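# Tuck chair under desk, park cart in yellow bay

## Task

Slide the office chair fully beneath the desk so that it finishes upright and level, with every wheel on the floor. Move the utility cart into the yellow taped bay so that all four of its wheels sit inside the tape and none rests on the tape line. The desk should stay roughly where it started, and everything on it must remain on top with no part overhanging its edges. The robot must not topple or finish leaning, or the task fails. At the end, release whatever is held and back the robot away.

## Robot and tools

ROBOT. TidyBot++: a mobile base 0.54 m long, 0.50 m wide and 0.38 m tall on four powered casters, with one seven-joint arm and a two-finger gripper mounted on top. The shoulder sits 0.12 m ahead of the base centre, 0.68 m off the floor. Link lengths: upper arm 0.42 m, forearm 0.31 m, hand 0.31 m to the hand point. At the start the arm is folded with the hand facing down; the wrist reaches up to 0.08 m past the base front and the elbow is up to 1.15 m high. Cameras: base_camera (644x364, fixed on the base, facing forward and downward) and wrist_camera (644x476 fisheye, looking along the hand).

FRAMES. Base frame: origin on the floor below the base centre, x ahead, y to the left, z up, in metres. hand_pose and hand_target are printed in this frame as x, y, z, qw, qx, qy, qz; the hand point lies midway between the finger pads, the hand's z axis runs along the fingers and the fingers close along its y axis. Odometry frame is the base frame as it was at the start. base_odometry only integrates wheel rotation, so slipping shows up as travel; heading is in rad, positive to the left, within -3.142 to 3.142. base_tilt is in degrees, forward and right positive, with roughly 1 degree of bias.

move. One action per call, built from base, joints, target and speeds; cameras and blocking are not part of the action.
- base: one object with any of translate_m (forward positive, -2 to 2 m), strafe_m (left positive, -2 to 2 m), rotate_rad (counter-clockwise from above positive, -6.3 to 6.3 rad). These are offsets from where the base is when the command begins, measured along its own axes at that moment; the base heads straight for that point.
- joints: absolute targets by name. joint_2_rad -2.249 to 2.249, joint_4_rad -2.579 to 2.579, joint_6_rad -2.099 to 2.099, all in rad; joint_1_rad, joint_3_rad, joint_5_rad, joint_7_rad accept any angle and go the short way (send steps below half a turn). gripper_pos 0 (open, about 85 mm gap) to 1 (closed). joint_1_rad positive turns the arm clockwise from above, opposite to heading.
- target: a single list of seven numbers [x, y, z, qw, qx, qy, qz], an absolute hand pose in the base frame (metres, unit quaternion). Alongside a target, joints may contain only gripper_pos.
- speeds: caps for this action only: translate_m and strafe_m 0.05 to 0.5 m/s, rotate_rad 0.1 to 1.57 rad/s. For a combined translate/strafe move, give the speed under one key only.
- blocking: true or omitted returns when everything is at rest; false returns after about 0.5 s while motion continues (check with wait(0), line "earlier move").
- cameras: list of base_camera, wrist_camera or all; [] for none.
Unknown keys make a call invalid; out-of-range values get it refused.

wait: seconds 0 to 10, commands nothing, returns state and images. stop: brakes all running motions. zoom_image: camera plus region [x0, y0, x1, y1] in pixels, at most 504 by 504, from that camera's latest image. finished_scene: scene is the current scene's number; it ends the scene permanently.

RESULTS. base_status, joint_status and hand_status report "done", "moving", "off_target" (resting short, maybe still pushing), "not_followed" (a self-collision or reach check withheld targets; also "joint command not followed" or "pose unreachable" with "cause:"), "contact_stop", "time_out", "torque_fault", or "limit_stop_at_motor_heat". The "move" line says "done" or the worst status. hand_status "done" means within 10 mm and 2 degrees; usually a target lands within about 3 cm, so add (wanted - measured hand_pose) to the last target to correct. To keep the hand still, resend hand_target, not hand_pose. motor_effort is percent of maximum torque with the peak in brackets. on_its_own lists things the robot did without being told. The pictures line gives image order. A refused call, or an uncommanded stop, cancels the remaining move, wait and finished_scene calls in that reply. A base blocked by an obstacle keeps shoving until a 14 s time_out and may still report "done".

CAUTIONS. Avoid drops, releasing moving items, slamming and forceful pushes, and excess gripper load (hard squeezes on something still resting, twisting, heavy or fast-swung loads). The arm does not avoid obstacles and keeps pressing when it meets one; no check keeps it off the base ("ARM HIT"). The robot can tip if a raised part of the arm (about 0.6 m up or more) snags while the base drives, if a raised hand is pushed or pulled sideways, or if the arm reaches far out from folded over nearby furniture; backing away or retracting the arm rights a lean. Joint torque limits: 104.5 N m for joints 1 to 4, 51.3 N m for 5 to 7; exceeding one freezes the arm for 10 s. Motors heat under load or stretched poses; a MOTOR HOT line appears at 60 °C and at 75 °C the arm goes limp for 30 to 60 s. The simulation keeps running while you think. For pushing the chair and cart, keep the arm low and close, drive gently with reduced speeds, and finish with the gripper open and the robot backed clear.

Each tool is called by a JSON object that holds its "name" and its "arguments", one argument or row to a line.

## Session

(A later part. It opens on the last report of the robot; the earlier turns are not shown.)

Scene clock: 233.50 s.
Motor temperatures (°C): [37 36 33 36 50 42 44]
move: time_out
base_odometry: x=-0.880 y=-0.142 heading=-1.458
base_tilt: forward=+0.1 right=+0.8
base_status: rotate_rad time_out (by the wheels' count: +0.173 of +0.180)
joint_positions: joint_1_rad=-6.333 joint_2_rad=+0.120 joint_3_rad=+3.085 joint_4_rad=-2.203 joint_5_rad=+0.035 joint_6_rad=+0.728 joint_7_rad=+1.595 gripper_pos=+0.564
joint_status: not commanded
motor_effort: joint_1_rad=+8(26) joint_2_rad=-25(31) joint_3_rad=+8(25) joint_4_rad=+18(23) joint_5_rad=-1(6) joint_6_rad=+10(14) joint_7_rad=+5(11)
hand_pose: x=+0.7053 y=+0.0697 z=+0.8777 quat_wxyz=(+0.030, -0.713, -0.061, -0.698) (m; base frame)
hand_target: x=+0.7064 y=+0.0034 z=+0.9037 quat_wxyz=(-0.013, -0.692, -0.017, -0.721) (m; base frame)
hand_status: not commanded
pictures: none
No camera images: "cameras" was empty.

{"name": "move", "arguments": {
  "joints": {"gripper_pos":0}
}}

{"name": "move", "arguments": {
  "base": {"translate_m":-0.3},
  "speeds": {"translate_m":0.2}
}}

Scene clock: 237.30 s.
Motor temperatures (°C): [37 36 33 36 50 42 44]
move: done
base_odometry: x=-0.880 y=-0.142 heading=-1.458
base_tilt: forward=+0.2 right=+0.8
base_status: not commanded
joint_positions: joint_1_rad=-6.313 joint_2_rad=+0.118 joint_3_rad=+3.103 joint_4_rad=-2.203 joint_5_rad=+0.035 joint_6_rad=+0.729 joint_7_rad=+1.596 gripper_pos=+0.000
joint_status: all done
motor_effort: joint_1_rad=+3(9) joint_2_rad=-22(25) joint_3_rad=+3(9) joint_4_rad=+17(18) joint_5_rad=-2(4) joint_6_rad=+9(11) joint_7_rad=+0(6)
hand_pose: x=+0.7074 y=+0.0479 z=+0.8788 quat_wxyz=(+0.016, -0.713, -0.049, -0.699) (m; base frame)
hand_target: x=+0.7064 y=+0.0034 z=+0.9037 quat_wxyz=(-0.013, -0.692, -0.017, -0.721) (m; base frame)
hand_status: not commanded
pictures: base_camera, wrist_camera
camera_calibration:
wrist_camera: T_world_to_cam=[[0.0489781, -0.998546, 0.0225118, -0.011837], [0.0125456, -0.0219221, -0.999681, 0.928382], [0.998721, 0.0492449, 0.0114536, -0.588413], [0, 0, 0, 1]] pos_world=[0.576593, 0.0375086, 0.935091]

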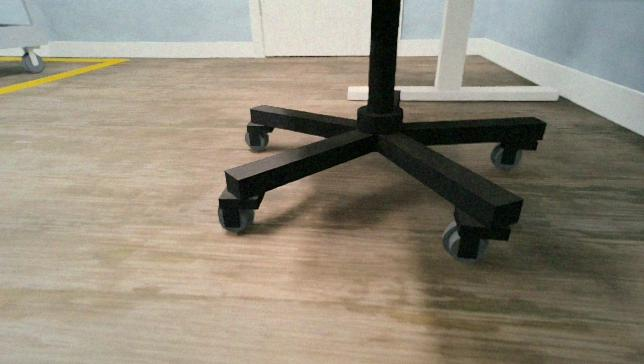

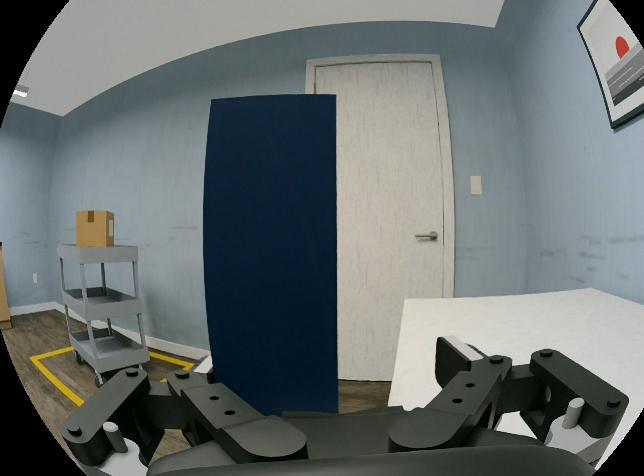

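Scene clock: 239.57 s.
Motor temperatures (°C): [37 36 33 36 50 42 44]
move: done
base_odometry: x=-0.913 y=+0.157 heading=-1.458
base_tilt: forward=+0.1 right=+0.8
base_status: done
joint_positions: joint_1_rad=-6.293 joint_2_rad=+0.109 joint_3_rad=+3.121 joint_4_rad=-2.203 joint_5_rad=+0.035 joint_6_rad=+0.729 joint_7_rad=+1.596 gripper_pos=+0.000
joint_status: not commanded
motor_effort: joint_1_rad=-1(4) joint_2_rad=-21(24) joint_3_rad=+0(4) joint_4_rad=+18(19) joint_5_rad=+0(2) joint_6_rad=+9(10) joint_7_rad=+1(1)
hand_pose: x=+0.7073 y=+0.0256 z=+0.8838 quat_wxyz=(+0.001, -0.711, -0.036, -0.703) (m; base frame)
hand_target: x=+0.7064 y=+0.0034 z=+0.9037 quat_wxyz=(-0.013, -0.692, -0.017, -0.721) (m; base frame)
hand_status: not commanded
pictures: base_camera, wrist_camera
camera_calibration:
wrist_camera: T_world_to_cam=[[0.0102059, -0.999644, 0.0246459, -0.00865841], [0.0204164, -0.0244337, -0.999493, 0.927272], [0.999739, 0.0107039, 0.0201598, -0.594697], [0, 0, 0, 1]] pos_world=[0.575699, 0.0203669, 0.939004]

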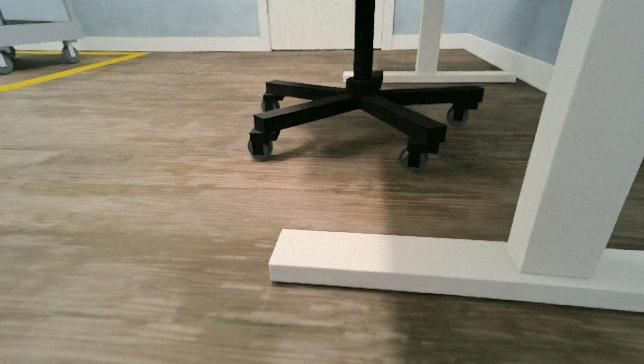

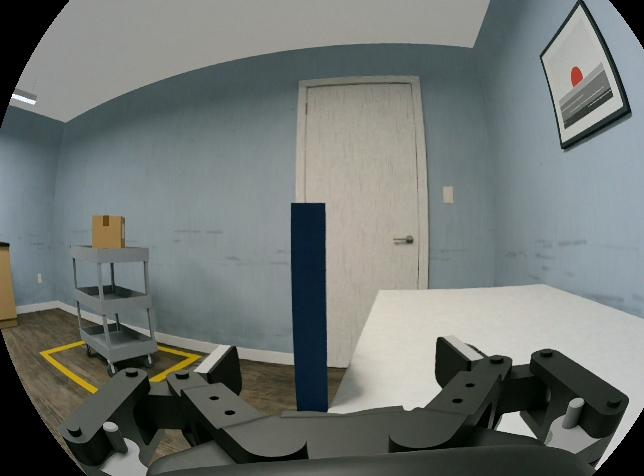

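{"name": "move", "arguments": {
  "base": {"strafe_m":1.0},
  "joints": {"joint_1_rad":1.57},
  "cameras": []
}}

{"name": "move", "arguments": {
  "base": {"translate_m":1.33,"rotate_rad":-1.57},
  "joints": {"joint_1_rad":3.1,"joint_2_rad":-0.2,"joint_4_rad":-2.5,"joint_6_rad":-0.8}
}}

Scene clock: 251.00 s.
Motor temperatures (°C): [37 36 33 36 50 42 44]
move: done
base_odometry: x=+0.080 y=+0.270 heading=-1.458
base_tilt: forward=+0.1 right=+0.8
base_status: done
joint_positions: joint_1_rad=-4.723 joint_2_rad=+0.107 joint_3_rad=+3.129 joint_4_rad=-2.203 joint_5_rad=+0.035 joint_6_rad=+0.729 joint_7_rad=+1.596 gripper_pos=+0.000
joint_status: all done
motor_effort: joint_1_rad=+0(3) joint_2_rad=-21(23) joint_3_rad=-1(2) joint_4_rad=+18(19) joint_5_rad=+0(1) joint_6_rad=+9(10) joint_7_rad=-1(1)
hand_pose: x=+0.1411 y=-0.5880 z=+0.8853 quat_wxyz=(-0.498, -0.526, +0.478, -0.497) (m; base frame)
hand_target: x=+0.1229 y=-0.5874 z=+0.9037 quat_wxyz=(-0.519, -0.502, +0.478, -0.501) (m; base frame)
hand_status: not commanded
pictures: none
No camera images: "cameras" was empty.

Scene clock: 255.40 s.
Motor temperatures (°C): [37 36 33 36 50 42 44]
move: done
base_odometry: x=+0.231 y=-1.052 heading=-3.028
base_tilt: forward=+0.1 right=+0.8
base_status: done
joint_positions: joint_1_rad=-3.194 joint_2_rad=-0.181 joint_3_rad=+3.133 joint_4_rad=-2.481 joint_5_rad=+0.035 joint_6_rad=-0.750 joint_7_rad=+1.596 gripper_pos=+0.000
joint_status: all done
motor_effort: joint_1_rad=-1(3) joint_2_rad=-6(23) joint_3_rad=+0(3) joint_4_rad=+13(19) joint_5_rad=+0(1) joint_6_rad=+1(10) joint_7_rad=+0(1)
hand_pose: x=-0.0685 y=-0.0053 z=+0.5764 quat_wxyz=(-0.046, -0.055, +0.997, +0.012) (m; base frame)
hand_target: x=-0.0446 y=-0.0072 z=+0.5737 quat_wxyz=(-0.021, -0.043, +0.999, +0.002) (m; base frame)
hand_status: not commanded
pictures: base_camera, wrist_camera
camera_calibration:
wrist_camera: T_world_to_cam=[[-0.0803733, 0.994303, 0.0700113, -0.0458485], [0.988404, 0.0885805, -0.123331, 0.196965], [-0.12883, 0.059287, -0.989893, 0.692528], [0, 0, 0, 1]] pos_world=[-0.109147, -0.0129178, 0.71303]

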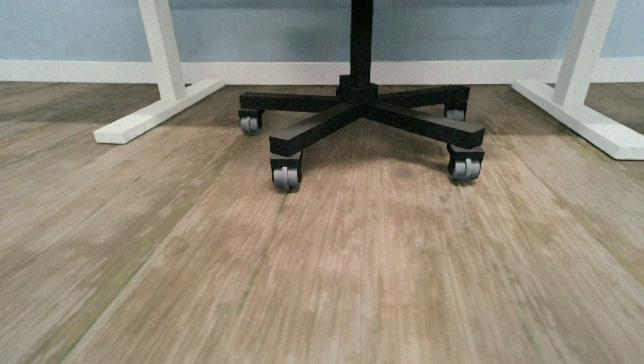

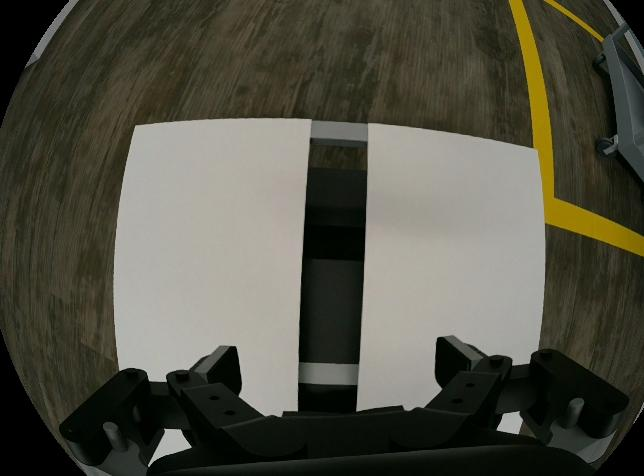

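{"name": "move", "arguments": {
  "base": {"strafe_m":0.05,"rotate_rad":-0.16},
  "cameras": []
}}

{"name": "move", "arguments": {
  "base": {"translate_m":0.78},
  "speeds": {"translate_m":0.15}
}}

Scene clock: 261.23 s.
Motor temperatures (°C): [37 36 33 36 50 42 44]
move: done
base_odometry: x=+0.236 y=-1.102 heading=+3.095
base_tilt: forward=+0.1 right=+0.8
base_status: done
joint_positions: joint_1_rad=-3.191 joint_2_rad=-0.181 joint_3_rad=+3.133 joint_4_rad=-2.481 joint_5_rad=+0.034 joint_6_rad=-0.750 joint_7_rad=+1.596 gripper_pos=+0.000
joint_status: not commanded
motor_effort: joint_1_rad=-1(2) joint_2_rad=-7(7) joint_3_rad=+0(2) joint_4_rad=+14(14) joint_5_rad=+0(1) joint_6_rad=+2(2) joint_7_rad=+0(1)
hand_pose: x=-0.0684 y=-0.0046 z=+0.5764 quat_wxyz=(-0.046, -0.053, +0.997, +0.012) (m; base frame)
hand_target: x=-0.0446 y=-0.0072 z=+0.5737 quat_wxyz=(-0.021, -0.043, +0.999, +0.002) (m; base frame)
hand_status: not commanded
pictures: none
No camera images: "cameras" was empty.

Scene clock: 270.90 s.
Motor temperatures (°C): [37 36 33 36 50 42 44]
move: time_out
base_odometry: x=-0.540 y=-1.066 heading=+3.096
base_tilt: forward=+0.1 right=+0.8
base_status: translate_m time_out (by the wheels' count: +0.777 of +0.780)
joint_positions: joint_1_rad=-3.193 joint_2_rad=-0.147 joint_3_rad=+3.133 joint_4_rad=-2.491 joint_5_rad=+0.033 joint_6_rad=-0.758 joint_7_rad=+1.596 gripper_pos=+0.000
joint_status: not commanded
motor_effort: joint_1_rad=+0(3) joint_2_rad=-18(28) joint_3_rad=+1(1) joint_4_rad=+12(16) joint_5_rad=+0(1) joint_6_rad=+1(3) joint_7_rad=+0(1)
hand_pose: x=-0.0565 y=-0.0048 z=+0.5674 quat_wxyz=(-0.020, -0.054, +0.998, +0.012) (m; base frame)
hand_target: x=-0.0446 y=-0.0072 z=+0.5737 quat_wxyz=(-0.021, -0.043, +0.999, +0.002) (m; base frame)
hand_status: not commanded
pictures: base_camera, wrist_camera
camera_calibration:
wrist_camera: T_world_to_cam=[[-0.0817345, 0.994375, 0.0673587, -0.043286], [0.993772, 0.0864479, -0.0703136, 0.154137], [-0.0757411, 0.0611921, -0.995248, 0.691156], [0, 0, 0, 1]] pos_world=[-0.104366, -0.0125755, 0.701625]

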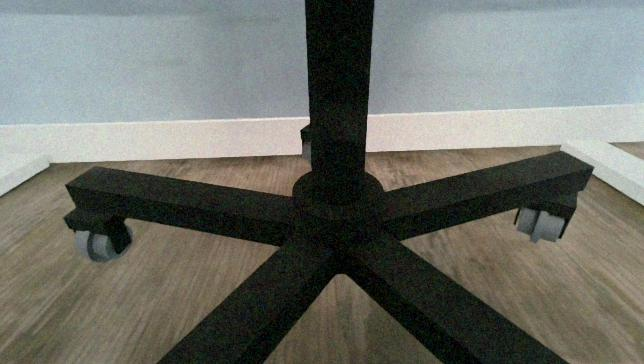

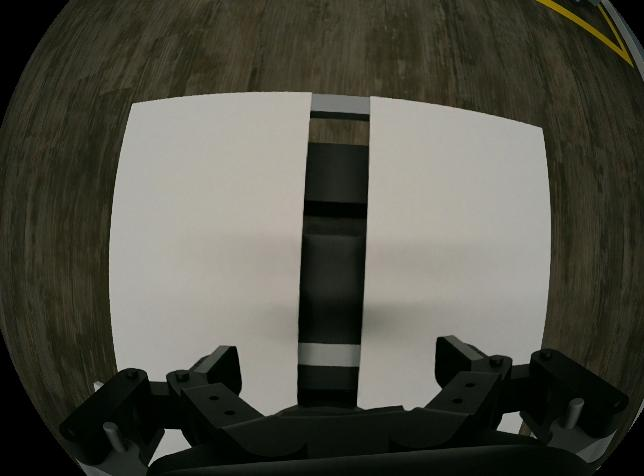

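{"name": "move", "arguments": {
  "base": {"translate_m":0.08},
  "speeds": {"translate_m":0.1},
  "cameras": ["base_camera"]
}}

{"name": "move", "arguments": {
  "base": {"translate_m":-0.8},
  "cameras": []
}}

{"name": "move", "arguments": {
  "joints": {"joint_1_rad":0,"joint_6_rad":0.4}
}}

Scene clock: 281.40 s.
Motor temperatures (°C): [37 36 33 36 50 42 44]
move: time_out
base_odometry: x=-0.577 y=-1.064 heading=+3.087
base_tilt: forward=+0.1 right=+0.8
base_status: translate_m time_out (by the wheels' count: +0.037 of +0.080)
joint_positions: joint_1_rad=-3.193 joint_2_rad=-0.101 joint_3_rad=+3.133 joint_4_rad=-2.495 joint_5_rad=+0.032 joint_6_rad=-0.762 joint_7_rad=+1.596 gripper_pos=+0.000
joint_status: not commanded
motor_effort: joint_1_rad=+1(2) joint_2_rad=-25(36) joint_3_rad=+1(2) joint_4_rad=+12(17) joint_5_rad=+0(1) joint_6_rad=+1(3) joint_7_rad=+0(1)
hand_pose: x=-0.0478 y=-0.0043 z=+0.5586 quat_wxyz=(+0.007, -0.055, +0.998, +0.012) (m; base frame)
hand_target: x=-0.0446 y=-0.0072 z=+0.5737 quat_wxyz=(-0.021, -0.043, +0.999, +0.002) (m; base frame)
hand_status: not commanded
pictures: base_camera

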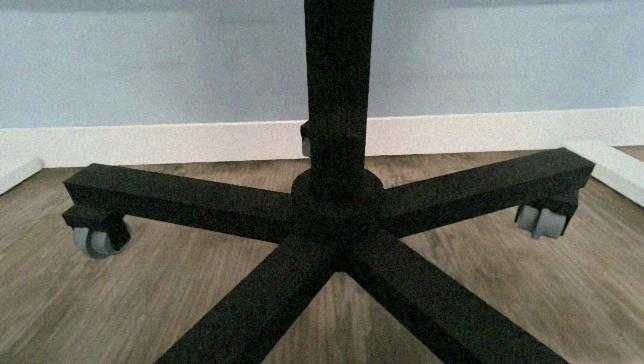

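not run: a stop that you did not command came earlier in this reply.

not run: a stop that you did not command came earlier in this reply.

Blocked: the backrest is likely against the desk edge. I'll back off and inspect.

{"name": "move", "arguments": {
  "base": {"translate_m":-0.8},
  "cameras": []
}}

{"name": "move", "arguments": {
  "joints": {"joint_1_rad":0,"joint_6_rad":0.2}
}}

{"name": "move", "arguments": {
  "base": {"strafe_m":0.8,"rotate_rad":-0.7}
}}

Scene clock: 286.83 s.
Motor temperatures (°C): [37 36 33 35 50 42 44]
move: done
base_odometry: x=+0.222 y=-1.108 heading=+3.087
base_tilt: forward=+0.2 right=+0.8
base_status: done
joint_positions: joint_1_rad=-3.192 joint_2_rad=-0.205 joint_3_rad=+3.133 joint_4_rad=-2.496 joint_5_rad=+0.032 joint_6_rad=-0.763 joint_7_rad=+1.596 gripper_pos=+0.000
joint_status: not commanded
motor_effort: joint_1_rad=-1(1) joint_2_rad=-6(27) joint_3_rad=+0(1) joint_4_rad=+13(15) joint_5_rad=+0(1) joint_6_rad=+2(3) joint_7_rad=+0(1)
hand_pose: x=-0.0591 y=-0.0047 z=+0.5764 quat_wxyz=(-0.044, -0.053, +0.998, +0.012) (m; base frame)
hand_target: x=-0.0446 y=-0.0072 z=+0.5737 quat_wxyz=(-0.021, -0.043, +0.999, +0.002) (m; base frame)
hand_status: not commanded
pictures: none
No camera images: "cameras" was empty.

Scene clock: 290.73 s.
Motor temperatures (°C): [37 36 33 35 50 42 44]
move: done
base_odometry: x=+0.222 y=-1.108 heading=+3.087
base_tilt: forward=+0.1 right=+0.8
base_status: not commanded
joint_positions: joint_1_rad=-6.271 joint_2_rad=-0.205 joint_3_rad=+3.133 joint_4_rad=-2.496 joint_5_rad=+0.032 joint_6_rad=+0.142 joint_7_rad=+1.596 gripper_pos=+0.000
joint_status: all done
motor_effort: joint_1_rad=-1(2) joint_2_rad=-10(10) joint_3_rad=+0(1) joint_4_rad=+18(18) joint_5_rad=+0(0) joint_6_rad=+8(10) joint_7_rad=+0(1)
hand_pose: x=+0.5303 y=+0.0011 z=+0.7162 quat_wxyz=(-0.013, -0.879, -0.025, -0.476) (m; base frame)
hand_target: x=+0.5385 y=+0.0024 z=+0.7276 quat_wxyz=(-0.010, -0.867, -0.020, -0.497) (m; base frame)
hand_status: not commanded
pictures: base_camera, wrist_camera
camera_calibration:
wrist_camera: T_world_to_cam=[[-0.0185492, -0.998577, 0.0499946, -0.0301373], [-0.519492, -0.033098, -0.853834, 0.944701], [0.854274, -0.0418098, -0.518139, 0.0486179], [0, 0, 0, 1]] pos_world=[0.448673, 0.00320602, 0.833315]

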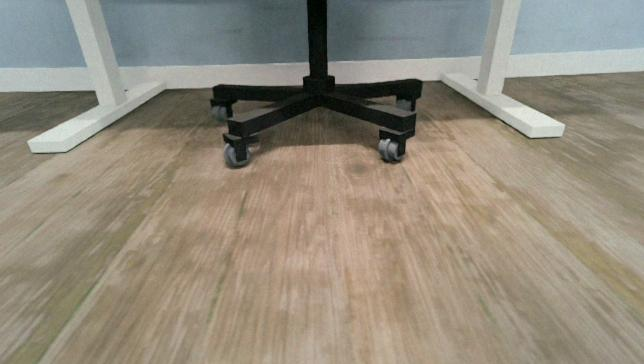

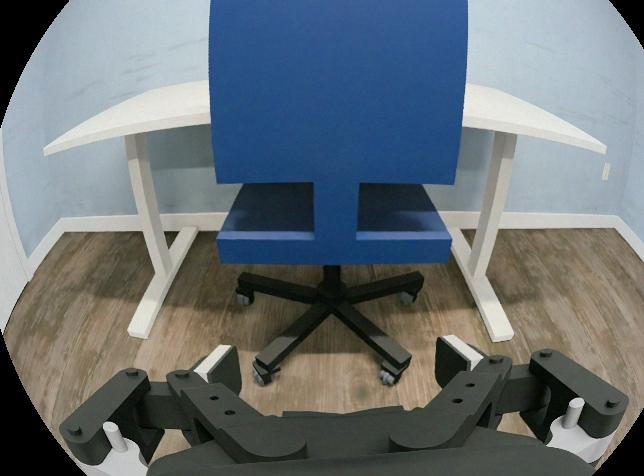

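Scene clock: 293.87 s.
Motor temperatures (°C): [36 36 33 35 50 42 44]
move: done
base_odometry: x=+0.179 y=-1.907 heading=+2.387
base_tilt: forward=+0.1 right=+0.8
base_status: done
joint_positions: joint_1_rad=-6.274 joint_2_rad=-0.205 joint_3_rad=+3.133 joint_4_rad=-2.496 joint_5_rad=+0.032 joint_6_rad=+0.147 joint_7_rad=+1.596 gripper_pos=+0.000
joint_status: not commanded
motor_effort: joint_1_rad=+0(2) joint_2_rad=-9(11) joint_3_rad=+0(2) joint_4_rad=+18(19) joint_5_rad=+0(0) joint_6_rad=+8(9) joint_7_rad=-1(1)
hand_pose: x=+0.5311 y=+0.0024 z=+0.7174 quat_wxyz=(-0.013, -0.878, -0.026, -0.478) (m; base frame)
hand_target: x=+0.5385 y=+0.0024 z=+0.7276 quat_wxyz=(-0.010, -0.867, -0.020, -0.497) (m; base frame)
hand_status: not commanded
pictures: base_camera, wrist_camera
camera_calibration:
wrist_camera: T_world_to_cam=[[-0.0156617, -0.998637, 0.0497885, -0.030288], [-0.515376, -0.0346077, -0.856265, 0.94576], [0.856821, -0.0390704, -0.514131, 0.0443655], [0, 0, 0, 1]] pos_world=[0.448934, 0.00421719, 0.834139]

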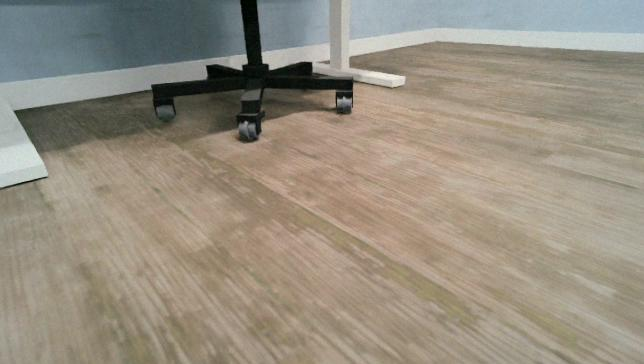

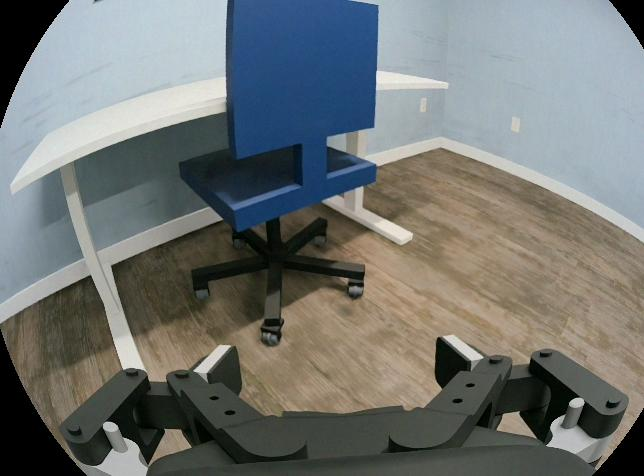

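{"name": "move", "arguments": {
  "base": {"strafe_m":0.4,"rotate_rad":-0.0,"translate_m":1.0},
  "speeds": {"translate_m":0.3},
  "joints": {"joint_1_rad":-1.0,"joint_6_rad":0.4}
}}

Scene clock: 307.67 s.
Motor temperatures (°C): [36 36 33 35 50 42 44]
move: time_out
base_odometry: x=-0.821 y=-1.516 heading=+2.384
base_tilt: forward=+0.1 right=+0.8
base_status: translate_m time_out (by the wheels' count: +0.997 of +1.000); strafe_m time_out (by the wheels' count: +0.399 of +0.400); the other done
joint_positions: joint_1_rad=-7.265 joint_2_rad=-0.193 joint_3_rad=+3.143 joint_4_rad=-2.500 joint_5_rad=+0.027 joint_6_rad=+0.358 joint_7_rad=+1.596 gripper_pos=+0.000
joint_status: all done
motor_effort: joint_1_rad=-4(12) joint_2_rad=-10(26) joint_3_rad=+0(9) joint_4_rad=+18(23) joint_5_rad=+0(2) joint_6_rad=+9(12) joint_7_rad=+0(1)
hand_pose: x=+0.3613 y=+0.3691 z=+0.7688 quat_wxyz=(+0.255, -0.719, -0.410, -0.500) (m; base frame)
hand_target: x=+0.3573 y=+0.3763 z=+0.7841 quat_wxyz=(+0.269, -0.704, -0.407, -0.516) (m; base frame)
hand_status: not commanded
pictures: base_camera, wrist_camera
camera_calibration:
wrist_camera: T_world_to_cam=[[0.817937, -0.574162, 0.0362954, -0.116758], [-0.166391, -0.296486, -0.940431, 0.950227], [0.550721, 0.763174, -0.338042, -0.0902706], [0, 0, 0, 1]] pos_world=[0.303324, 0.283583, 0.867345]

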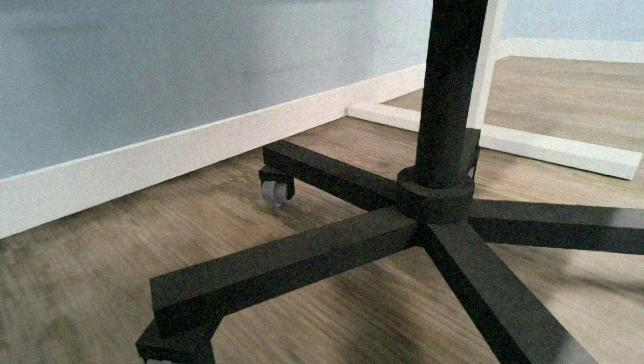

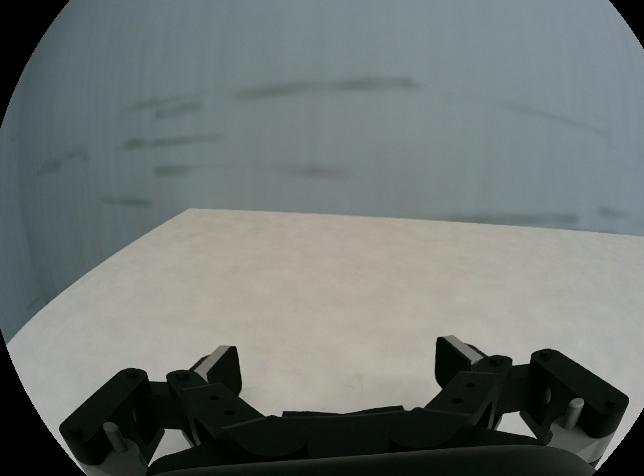

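{"name": "move", "arguments": {
  "base": {"translate_m":-0.5,"strafe_m":0.1},
  "speeds": {"translate_m":0.2}
}}

{"name": "move", "arguments": {
  "joints": {"joint_1_rad":0.2,"joint_6_rad":0.3}
}}

Scene clock: 316.63 s.
Motor temperatures (°C): [36 36 33 35 50 42 44]
move: time_out
base_odometry: x=-0.723 y=-1.654 heading=+2.365
base_tilt: forward=+0.1 right=+0.8
base_status: translate_m time_out (by the wheels' count: -0.166 of -0.500); strafe_m time_out (by the wheels' count: +0.033 of +0.100)
joint_positions: joint_1_rad=-7.282 joint_2_rad=-0.199 joint_3_rad=+3.138 joint_4_rad=-2.502 joint_5_rad=+0.026 joint_6_rad=+0.361 joint_7_rad=+1.596 gripper_pos=+0.000
joint_status: not commanded
motor_effort: joint_1_rad=-1(6) joint_2_rad=-11(19) joint_3_rad=+0(10) joint_4_rad=+18(23) joint_5_rad=+0(2) joint_6_rad=+9(11) joint_7_rad=+0(1)
hand_pose: x=+0.3526 y=+0.3734 z=+0.7707 quat_wxyz=(+0.261, -0.713, -0.417, -0.500) (m; base frame)
hand_target: x=+0.3573 y=+0.3763 z=+0.7841 quat_wxyz=(+0.269, -0.704, -0.407, -0.516) (m; base frame)
hand_status: not commanded
pictures: base_camera, wrist_camera
camera_calibration:
wrist_camera: T_world_to_cam=[[0.829883, -0.556733, 0.0366311, -0.118213], [-0.156784, -0.295709, -0.942324, 0.949685], [0.535455, 0.776276, -0.33269, -0.0918484], [0, 0, 0, 1]] pos_world=[0.296179, 0.286317, 0.868684]

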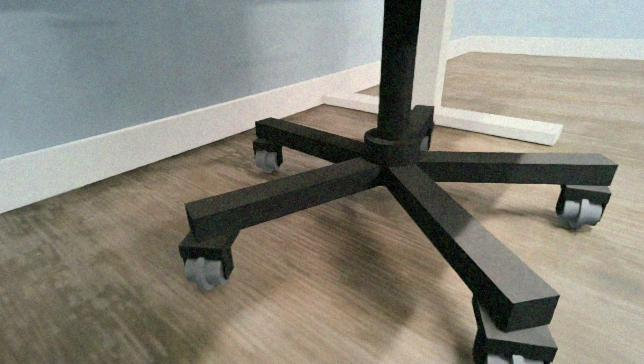

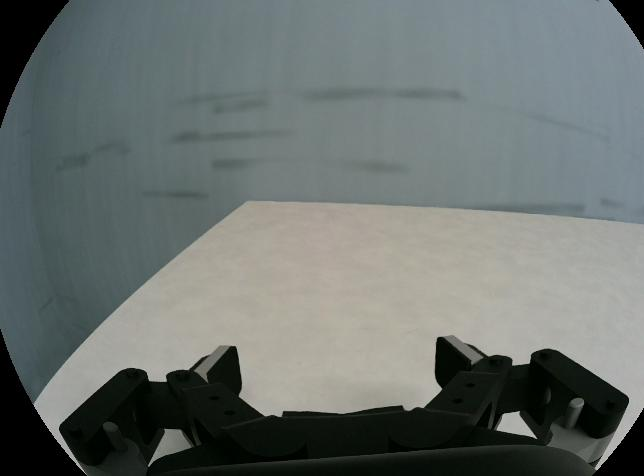

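not run: a stop that you did not command came earlier in this reply.

{"name": "move", "arguments": {
  "base": {"translate_m":-0.45,"strafe_m":-0.22},
  "speeds": {"translate_m":0.15}
}}

{"name": "move", "arguments": {
  "joints": {"joint_1_rad":0.0,"joint_6_rad":0.3}
}}

Scene clock: 323.77 s.
Motor temperatures (°C): [36 36 33 35 50 42 44]
move: done
base_odometry: x=-0.248 y=-1.812 heading=+2.365
base_tilt: forward=+0.1 right=+0.8
base_status: done
joint_positions: joint_1_rad=-7.282 joint_2_rad=-0.199 joint_3_rad=+3.138 joint_4_rad=-2.502 joint_5_rad=+0.026 joint_6_rad=+0.361 joint_7_rad=+1.596 gripper_pos=+0.000
joint_status: not commanded
motor_effort: joint_1_rad=-1(2) joint_2_rad=-10(12) joint_3_rad=+0(2) joint_4_rad=+18(19) joint_5_rad=+0(0) joint_6_rad=+9(10) joint_7_rad=+0(1)
hand_pose: x=+0.3526 y=+0.3735 z=+0.7707 quat_wxyz=(+0.261, -0.713, -0.417, -0.500) (m; base frame)
hand_target: x=+0.3573 y=+0.3763 z=+0.7841 quat_wxyz=(+0.269, -0.704, -0.407, -0.516) (m; base frame)
hand_status: not commanded
pictures: base_camera, wrist_camera
camera_calibration:
wrist_camera: T_world_to_cam=[[0.829885, -0.55673, 0.0366327, -0.118214], [-0.156829, -0.295778, -0.942295, 0.94967], [0.535439, 0.776252, -0.332773, -0.0917898], [0, 0, 0, 1]] pos_world=[0.296188, 0.28633, 0.868655]

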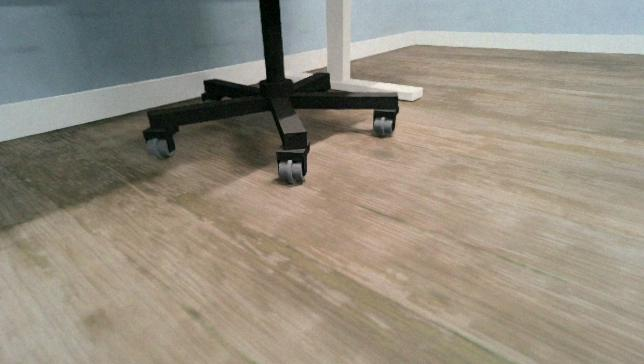

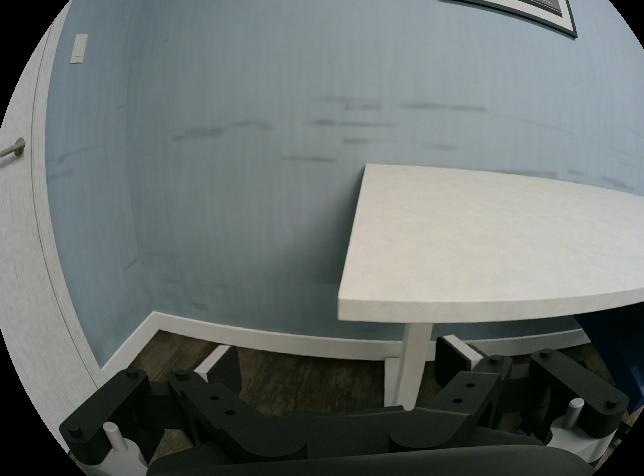

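Scene clock: 326.03 s.
Motor temperatures (°C): [36 36 33 35 50 42 44]
move: done
base_odometry: x=-0.248 y=-1.812 heading=+2.365
base_tilt: forward=+0.1 right=+0.8
base_status: not commanded
joint_positions: joint_1_rad=-6.295 joint_2_rad=-0.199 joint_3_rad=+3.138 joint_4_rad=-2.502 joint_5_rad=+0.026 joint_6_rad=+0.346 joint_7_rad=+1.596 gripper_pos=+0.000
joint_status: all done
motor_effort: joint_1_rad=+0(3) joint_2_rad=-10(11) joint_3_rad=+0(1) joint_4_rad=+18(18) joint_5_rad=+0(0) joint_6_rad=+9(10) joint_7_rad=+0(1)
hand_pose: x=+0.5577 y=+0.0111 z=+0.7665 quat_wxyz=(-0.006, -0.829, -0.030, -0.558) (m; base frame)
hand_target: x=+0.5529 y=+0.0026 z=+0.7552 quat_wxyz=(-0.011, -0.841, -0.020, -0.540) (m; base frame)
hand_status: not commanded
pictures: base_camera, wrist_camera
camera_calibration:
wrist_camera: T_world_to_cam=[[-0.00612205, -0.999289, 0.0372012, -0.0192678], [-0.346714, -0.032773, -0.937398, 0.969972], [0.937951, -0.018637, -0.346267, -0.127025], [0, 0, 0, 1]] pos_world=[0.455328, 0.0101675, 0.865982]

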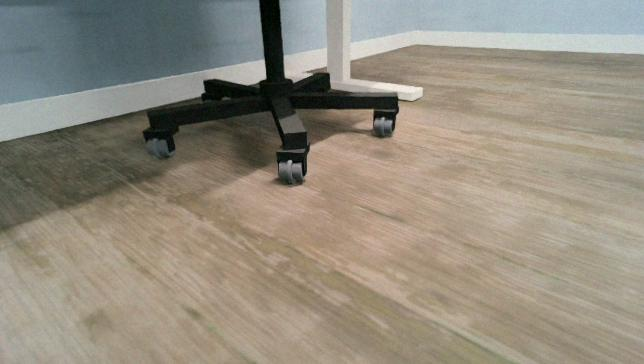

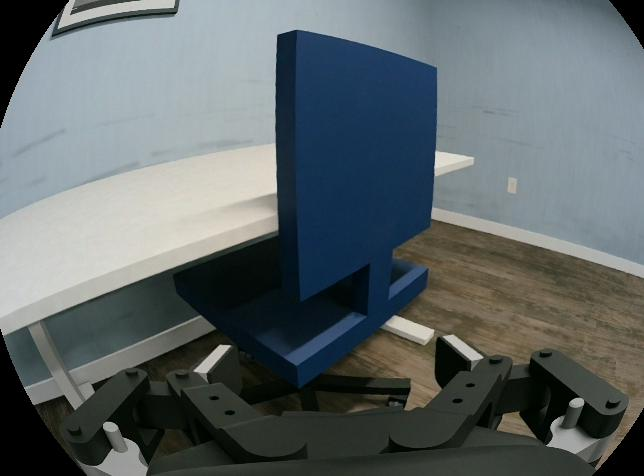

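{"name": "move", "arguments": {
  "base": {"translate_m":-0.4}
}}

Scene clock: 331.47 s.
Motor temperatures (°C): [36 36 33 35 50 42 44]
move: done
base_odometry: x=+0.037 y=-2.093 heading=+2.365
base_tilt: forward=+0.2 right=+0.8
base_status: done
joint_positions: joint_1_rad=-6.295 joint_2_rad=-0.204 joint_3_rad=+3.138 joint_4_rad=-2.503 joint_5_rad=+0.026 joint_6_rad=+0.342 joint_7_rad=+1.596 gripper_pos=+0.000
joint_status: not commanded
motor_effort: joint_1_rad=-1(1) joint_2_rad=-10(14) joint_3_rad=+0(1) joint_4_rad=+18(20) joint_5_rad=+0(0) joint_6_rad=+9(10) joint_7_rad=+0(1)
hand_pose: x=+0.5566 y=+0.0109 z=+0.7675 quat_wxyz=(-0.006, -0.829, -0.030, -0.558) (m; base frame)
hand_target: x=+0.5529 y=+0.0026 z=+0.7552 quat_wxyz=(-0.011, -0.841, -0.020, -0.540) (m; base frame)
hand_status: not commanded
pictures: base_camera, wrist_camera
camera_calibration:
wrist_camera: T_world_to_cam=[[-0.0065337, -0.999283, 0.0372823, -0.0193228], [-0.346041, -0.0327202, -0.937649, 0.970303], [0.938197, -0.0190275, -0.345579, -0.126333], [0, 0, 0, 1]] pos_world=[0.454164, 0.0100358, 0.866866]

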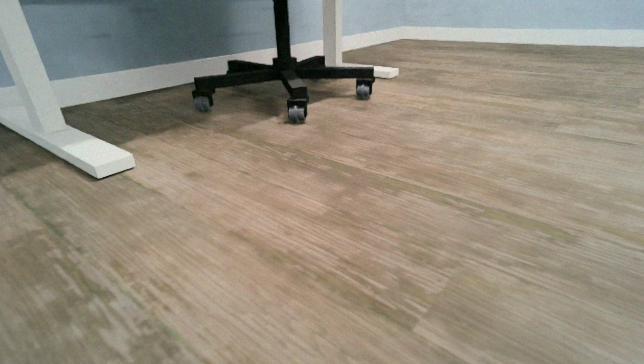

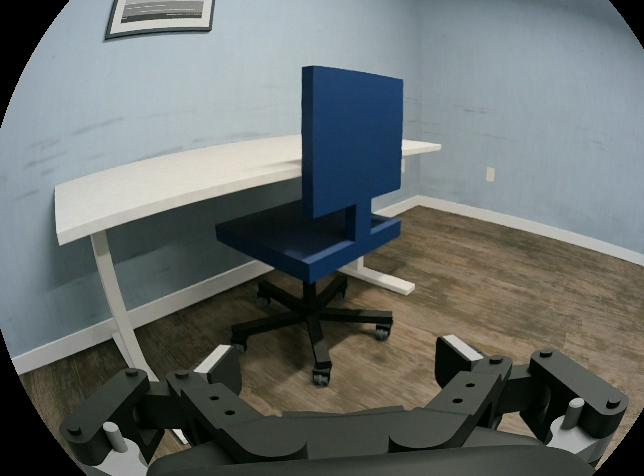

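{"name": "move", "arguments": {
  "base": {"strafe_m":-0.75},
  "joints": {"joint_1_rad":0,"joint_6_rad":0.3},
  "cameras": []
}}

{"name": "move", "arguments": {
  "base": {"translate_m":1.37,"rotate_rad":0.91}
}}

Scene clock: 340.97 s.
Motor temperatures (°C): [36 36 33 35 50 41 44]
move: done
base_odometry: x=+0.563 y=-1.557 heading=+2.365
base_tilt: forward=+0.1 right=+0.8
base_status: done
joint_positions: joint_1_rad=-6.289 joint_2_rad=-0.203 joint_3_rad=+3.139 joint_4_rad=-2.503 joint_5_rad=+0.026 joint_6_rad=+0.340 joint_7_rad=+1.596 gripper_pos=+0.000
joint_status: all done
motor_effort: joint_1_rad=+0(3) joint_2_rad=-10(14) joint_3_rad=+0(4) joint_4_rad=+18(20) joint_5_rad=+0(1) joint_6_rad=+8(10) joint_7_rad=+0(1)
hand_pose: x=+0.5566 y=+0.0078 z=+0.7668 quat_wxyz=(-0.008, -0.830, -0.027, -0.557) (m; base frame)
hand_target: x=+0.5529 y=+0.0026 z=+0.7552 quat_wxyz=(-0.011, -0.841, -0.020, -0.540) (m; base frame)
hand_status: not commanded
pictures: none
No camera images: "cameras" was empty.

Scene clock: 344.73 s.
Motor temperatures (°C): [36 36 33 35 50 41 44]
move: done
base_odometry: x=-0.415 y=-0.597 heading=-3.008
base_tilt: forward=+0.2 right=+0.8
base_status: done
joint_positions: joint_1_rad=-6.288 joint_2_rad=-0.203 joint_3_rad=+3.139 joint_4_rad=-2.503 joint_5_rad=+0.026 joint_6_rad=+0.340 joint_7_rad=+1.596 gripper_pos=+0.000
joint_status: not commanded
motor_effort: joint_1_rad=-1(2) joint_2_rad=-10(12) joint_3_rad=-1(1) joint_4_rad=+18(19) joint_5_rad=+0(1) joint_6_rad=+9(10) joint_7_rad=+0(1)
hand_pose: x=+0.5566 y=+0.0075 z=+0.7666 quat_wxyz=(-0.008, -0.830, -0.027, -0.557) (m; base frame)
hand_target: x=+0.5529 y=+0.0026 z=+0.7552 quat_wxyz=(-0.011, -0.841, -0.020, -0.540) (m; base frame)
hand_status: not commanded
pictures: base_camera, wrist_camera
camera_calibration:
wrist_camera: T_world_to_cam=[[-0.0142081, -0.999211, 0.0370757, -0.0182423], [-0.348879, -0.0297951, -0.936694, 0.97011], [0.93706, -0.0262435, -0.348181, -0.123967], [0, 0, 0, 1]] pos_world=[0.454357, 0.00742326, 0.866209]

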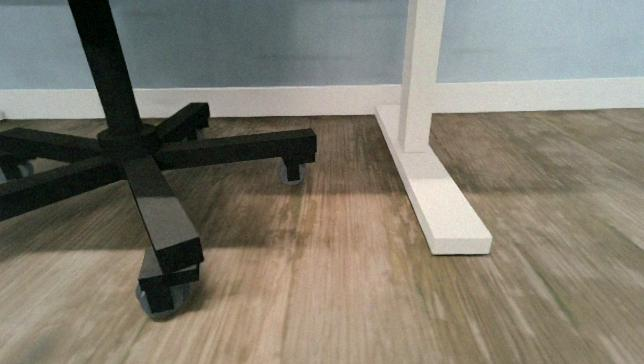

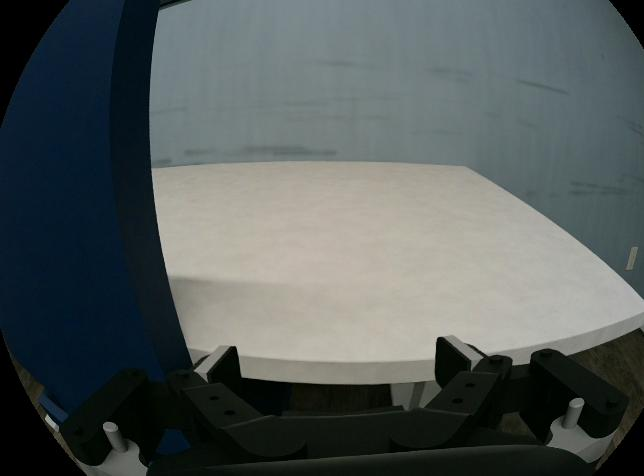

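{"name": "move", "arguments": {
  "base": {"translate_m":-0.4,"strafe_m":0.4}
}}

Scene clock: 349.60 s.
Motor temperatures (°C): [36 36 33 35 50 41 44]
move: done
base_odometry: x=+0.035 y=-0.940 heading=-3.008
base_tilt: forward=+0.1 right=+0.8
base_status: done
joint_positions: joint_1_rad=-6.288 joint_2_rad=-0.203 joint_3_rad=+3.139 joint_4_rad=-2.503 joint_5_rad=+0.026 joint_6_rad=+0.340 joint_7_rad=+1.596 gripper_pos=+0.000
joint_status: not commanded
motor_effort: joint_1_rad=-1(2) joint_2_rad=-10(12) joint_3_rad=+0(2) joint_4_rad=+18(19) joint_5_rad=+0(0) joint_6_rad=+9(10) joint_7_rad=+0(1)
hand_pose: x=+0.5566 y=+0.0074 z=+0.7662 quat_wxyz=(-0.009, -0.830, -0.027, -0.557) (m; base frame)
hand_target: x=+0.5529 y=+0.0026 z=+0.7552 quat_wxyz=(-0.011, -0.841, -0.020, -0.540) (m; base frame)
hand_status: not commanded
pictures: base_camera, wrist_camera
camera_calibration:
wrist_camera: T_world_to_cam=[[-0.0144726, -0.999207, 0.037102, -0.0182326], [-0.349808, -0.0297014, -0.93635, 0.970011], [0.93671, -0.02653, -0.349101, -0.12321], [0, 0, 0, 1]] pos_world=[0.454466, 0.00732372, 0.865934]

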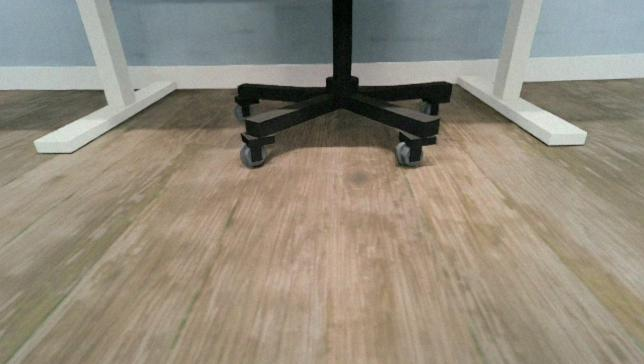

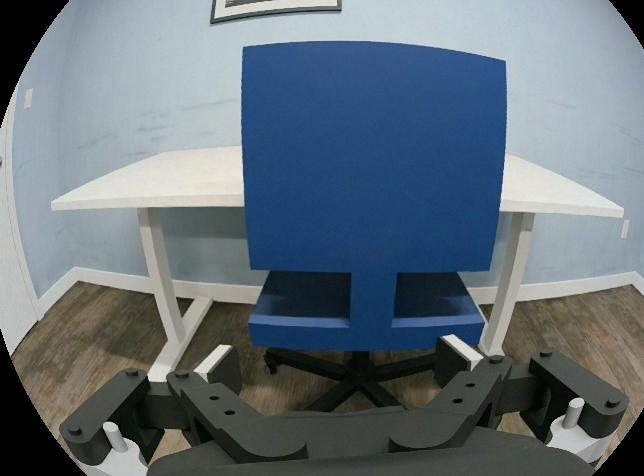

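{"name": "move", "arguments": {
  "base": {"translate_m":-0.3},
  "cameras": []
}}

{"name": "finished_scene", "arguments": {
  "scene": 2
}}

Scene clock: 354.50 s.
Motor temperatures (°C): [36 36 33 35 50 41 44]
move: done
base_odometry: x=+0.333 y=-0.900 heading=-3.008
base_tilt: forward=+0.1 right=+0.8
base_status: done
joint_positions: joint_1_rad=-6.288 joint_2_rad=-0.204 joint_3_rad=+3.139 joint_4_rad=-2.503 joint_5_rad=+0.026 joint_6_rad=+0.339 joint_7_rad=+1.596 gripper_pos=+0.000
joint_status: not commanded
motor_effort: joint_1_rad=-1(1) joint_2_rad=-10(13) joint_3_rad=+0(1) joint_4_rad=+18(19) joint_5_rad=+0(0) joint_6_rad=+9(10) joint_7_rad=-1(1)
hand_pose: x=+0.5564 y=+0.0074 z=+0.7665 quat_wxyz=(-0.009, -0.830, -0.027, -0.557) (m; base frame)
hand_target: x=+0.5529 y=+0.0026 z=+0.7552 quat_wxyz=(-0.011, -0.841, -0.020, -0.540) (m; base frame)
hand_status: not commanded
pictures: none
No camera images: "cameras" was empty.

The scene is finished: the task was done.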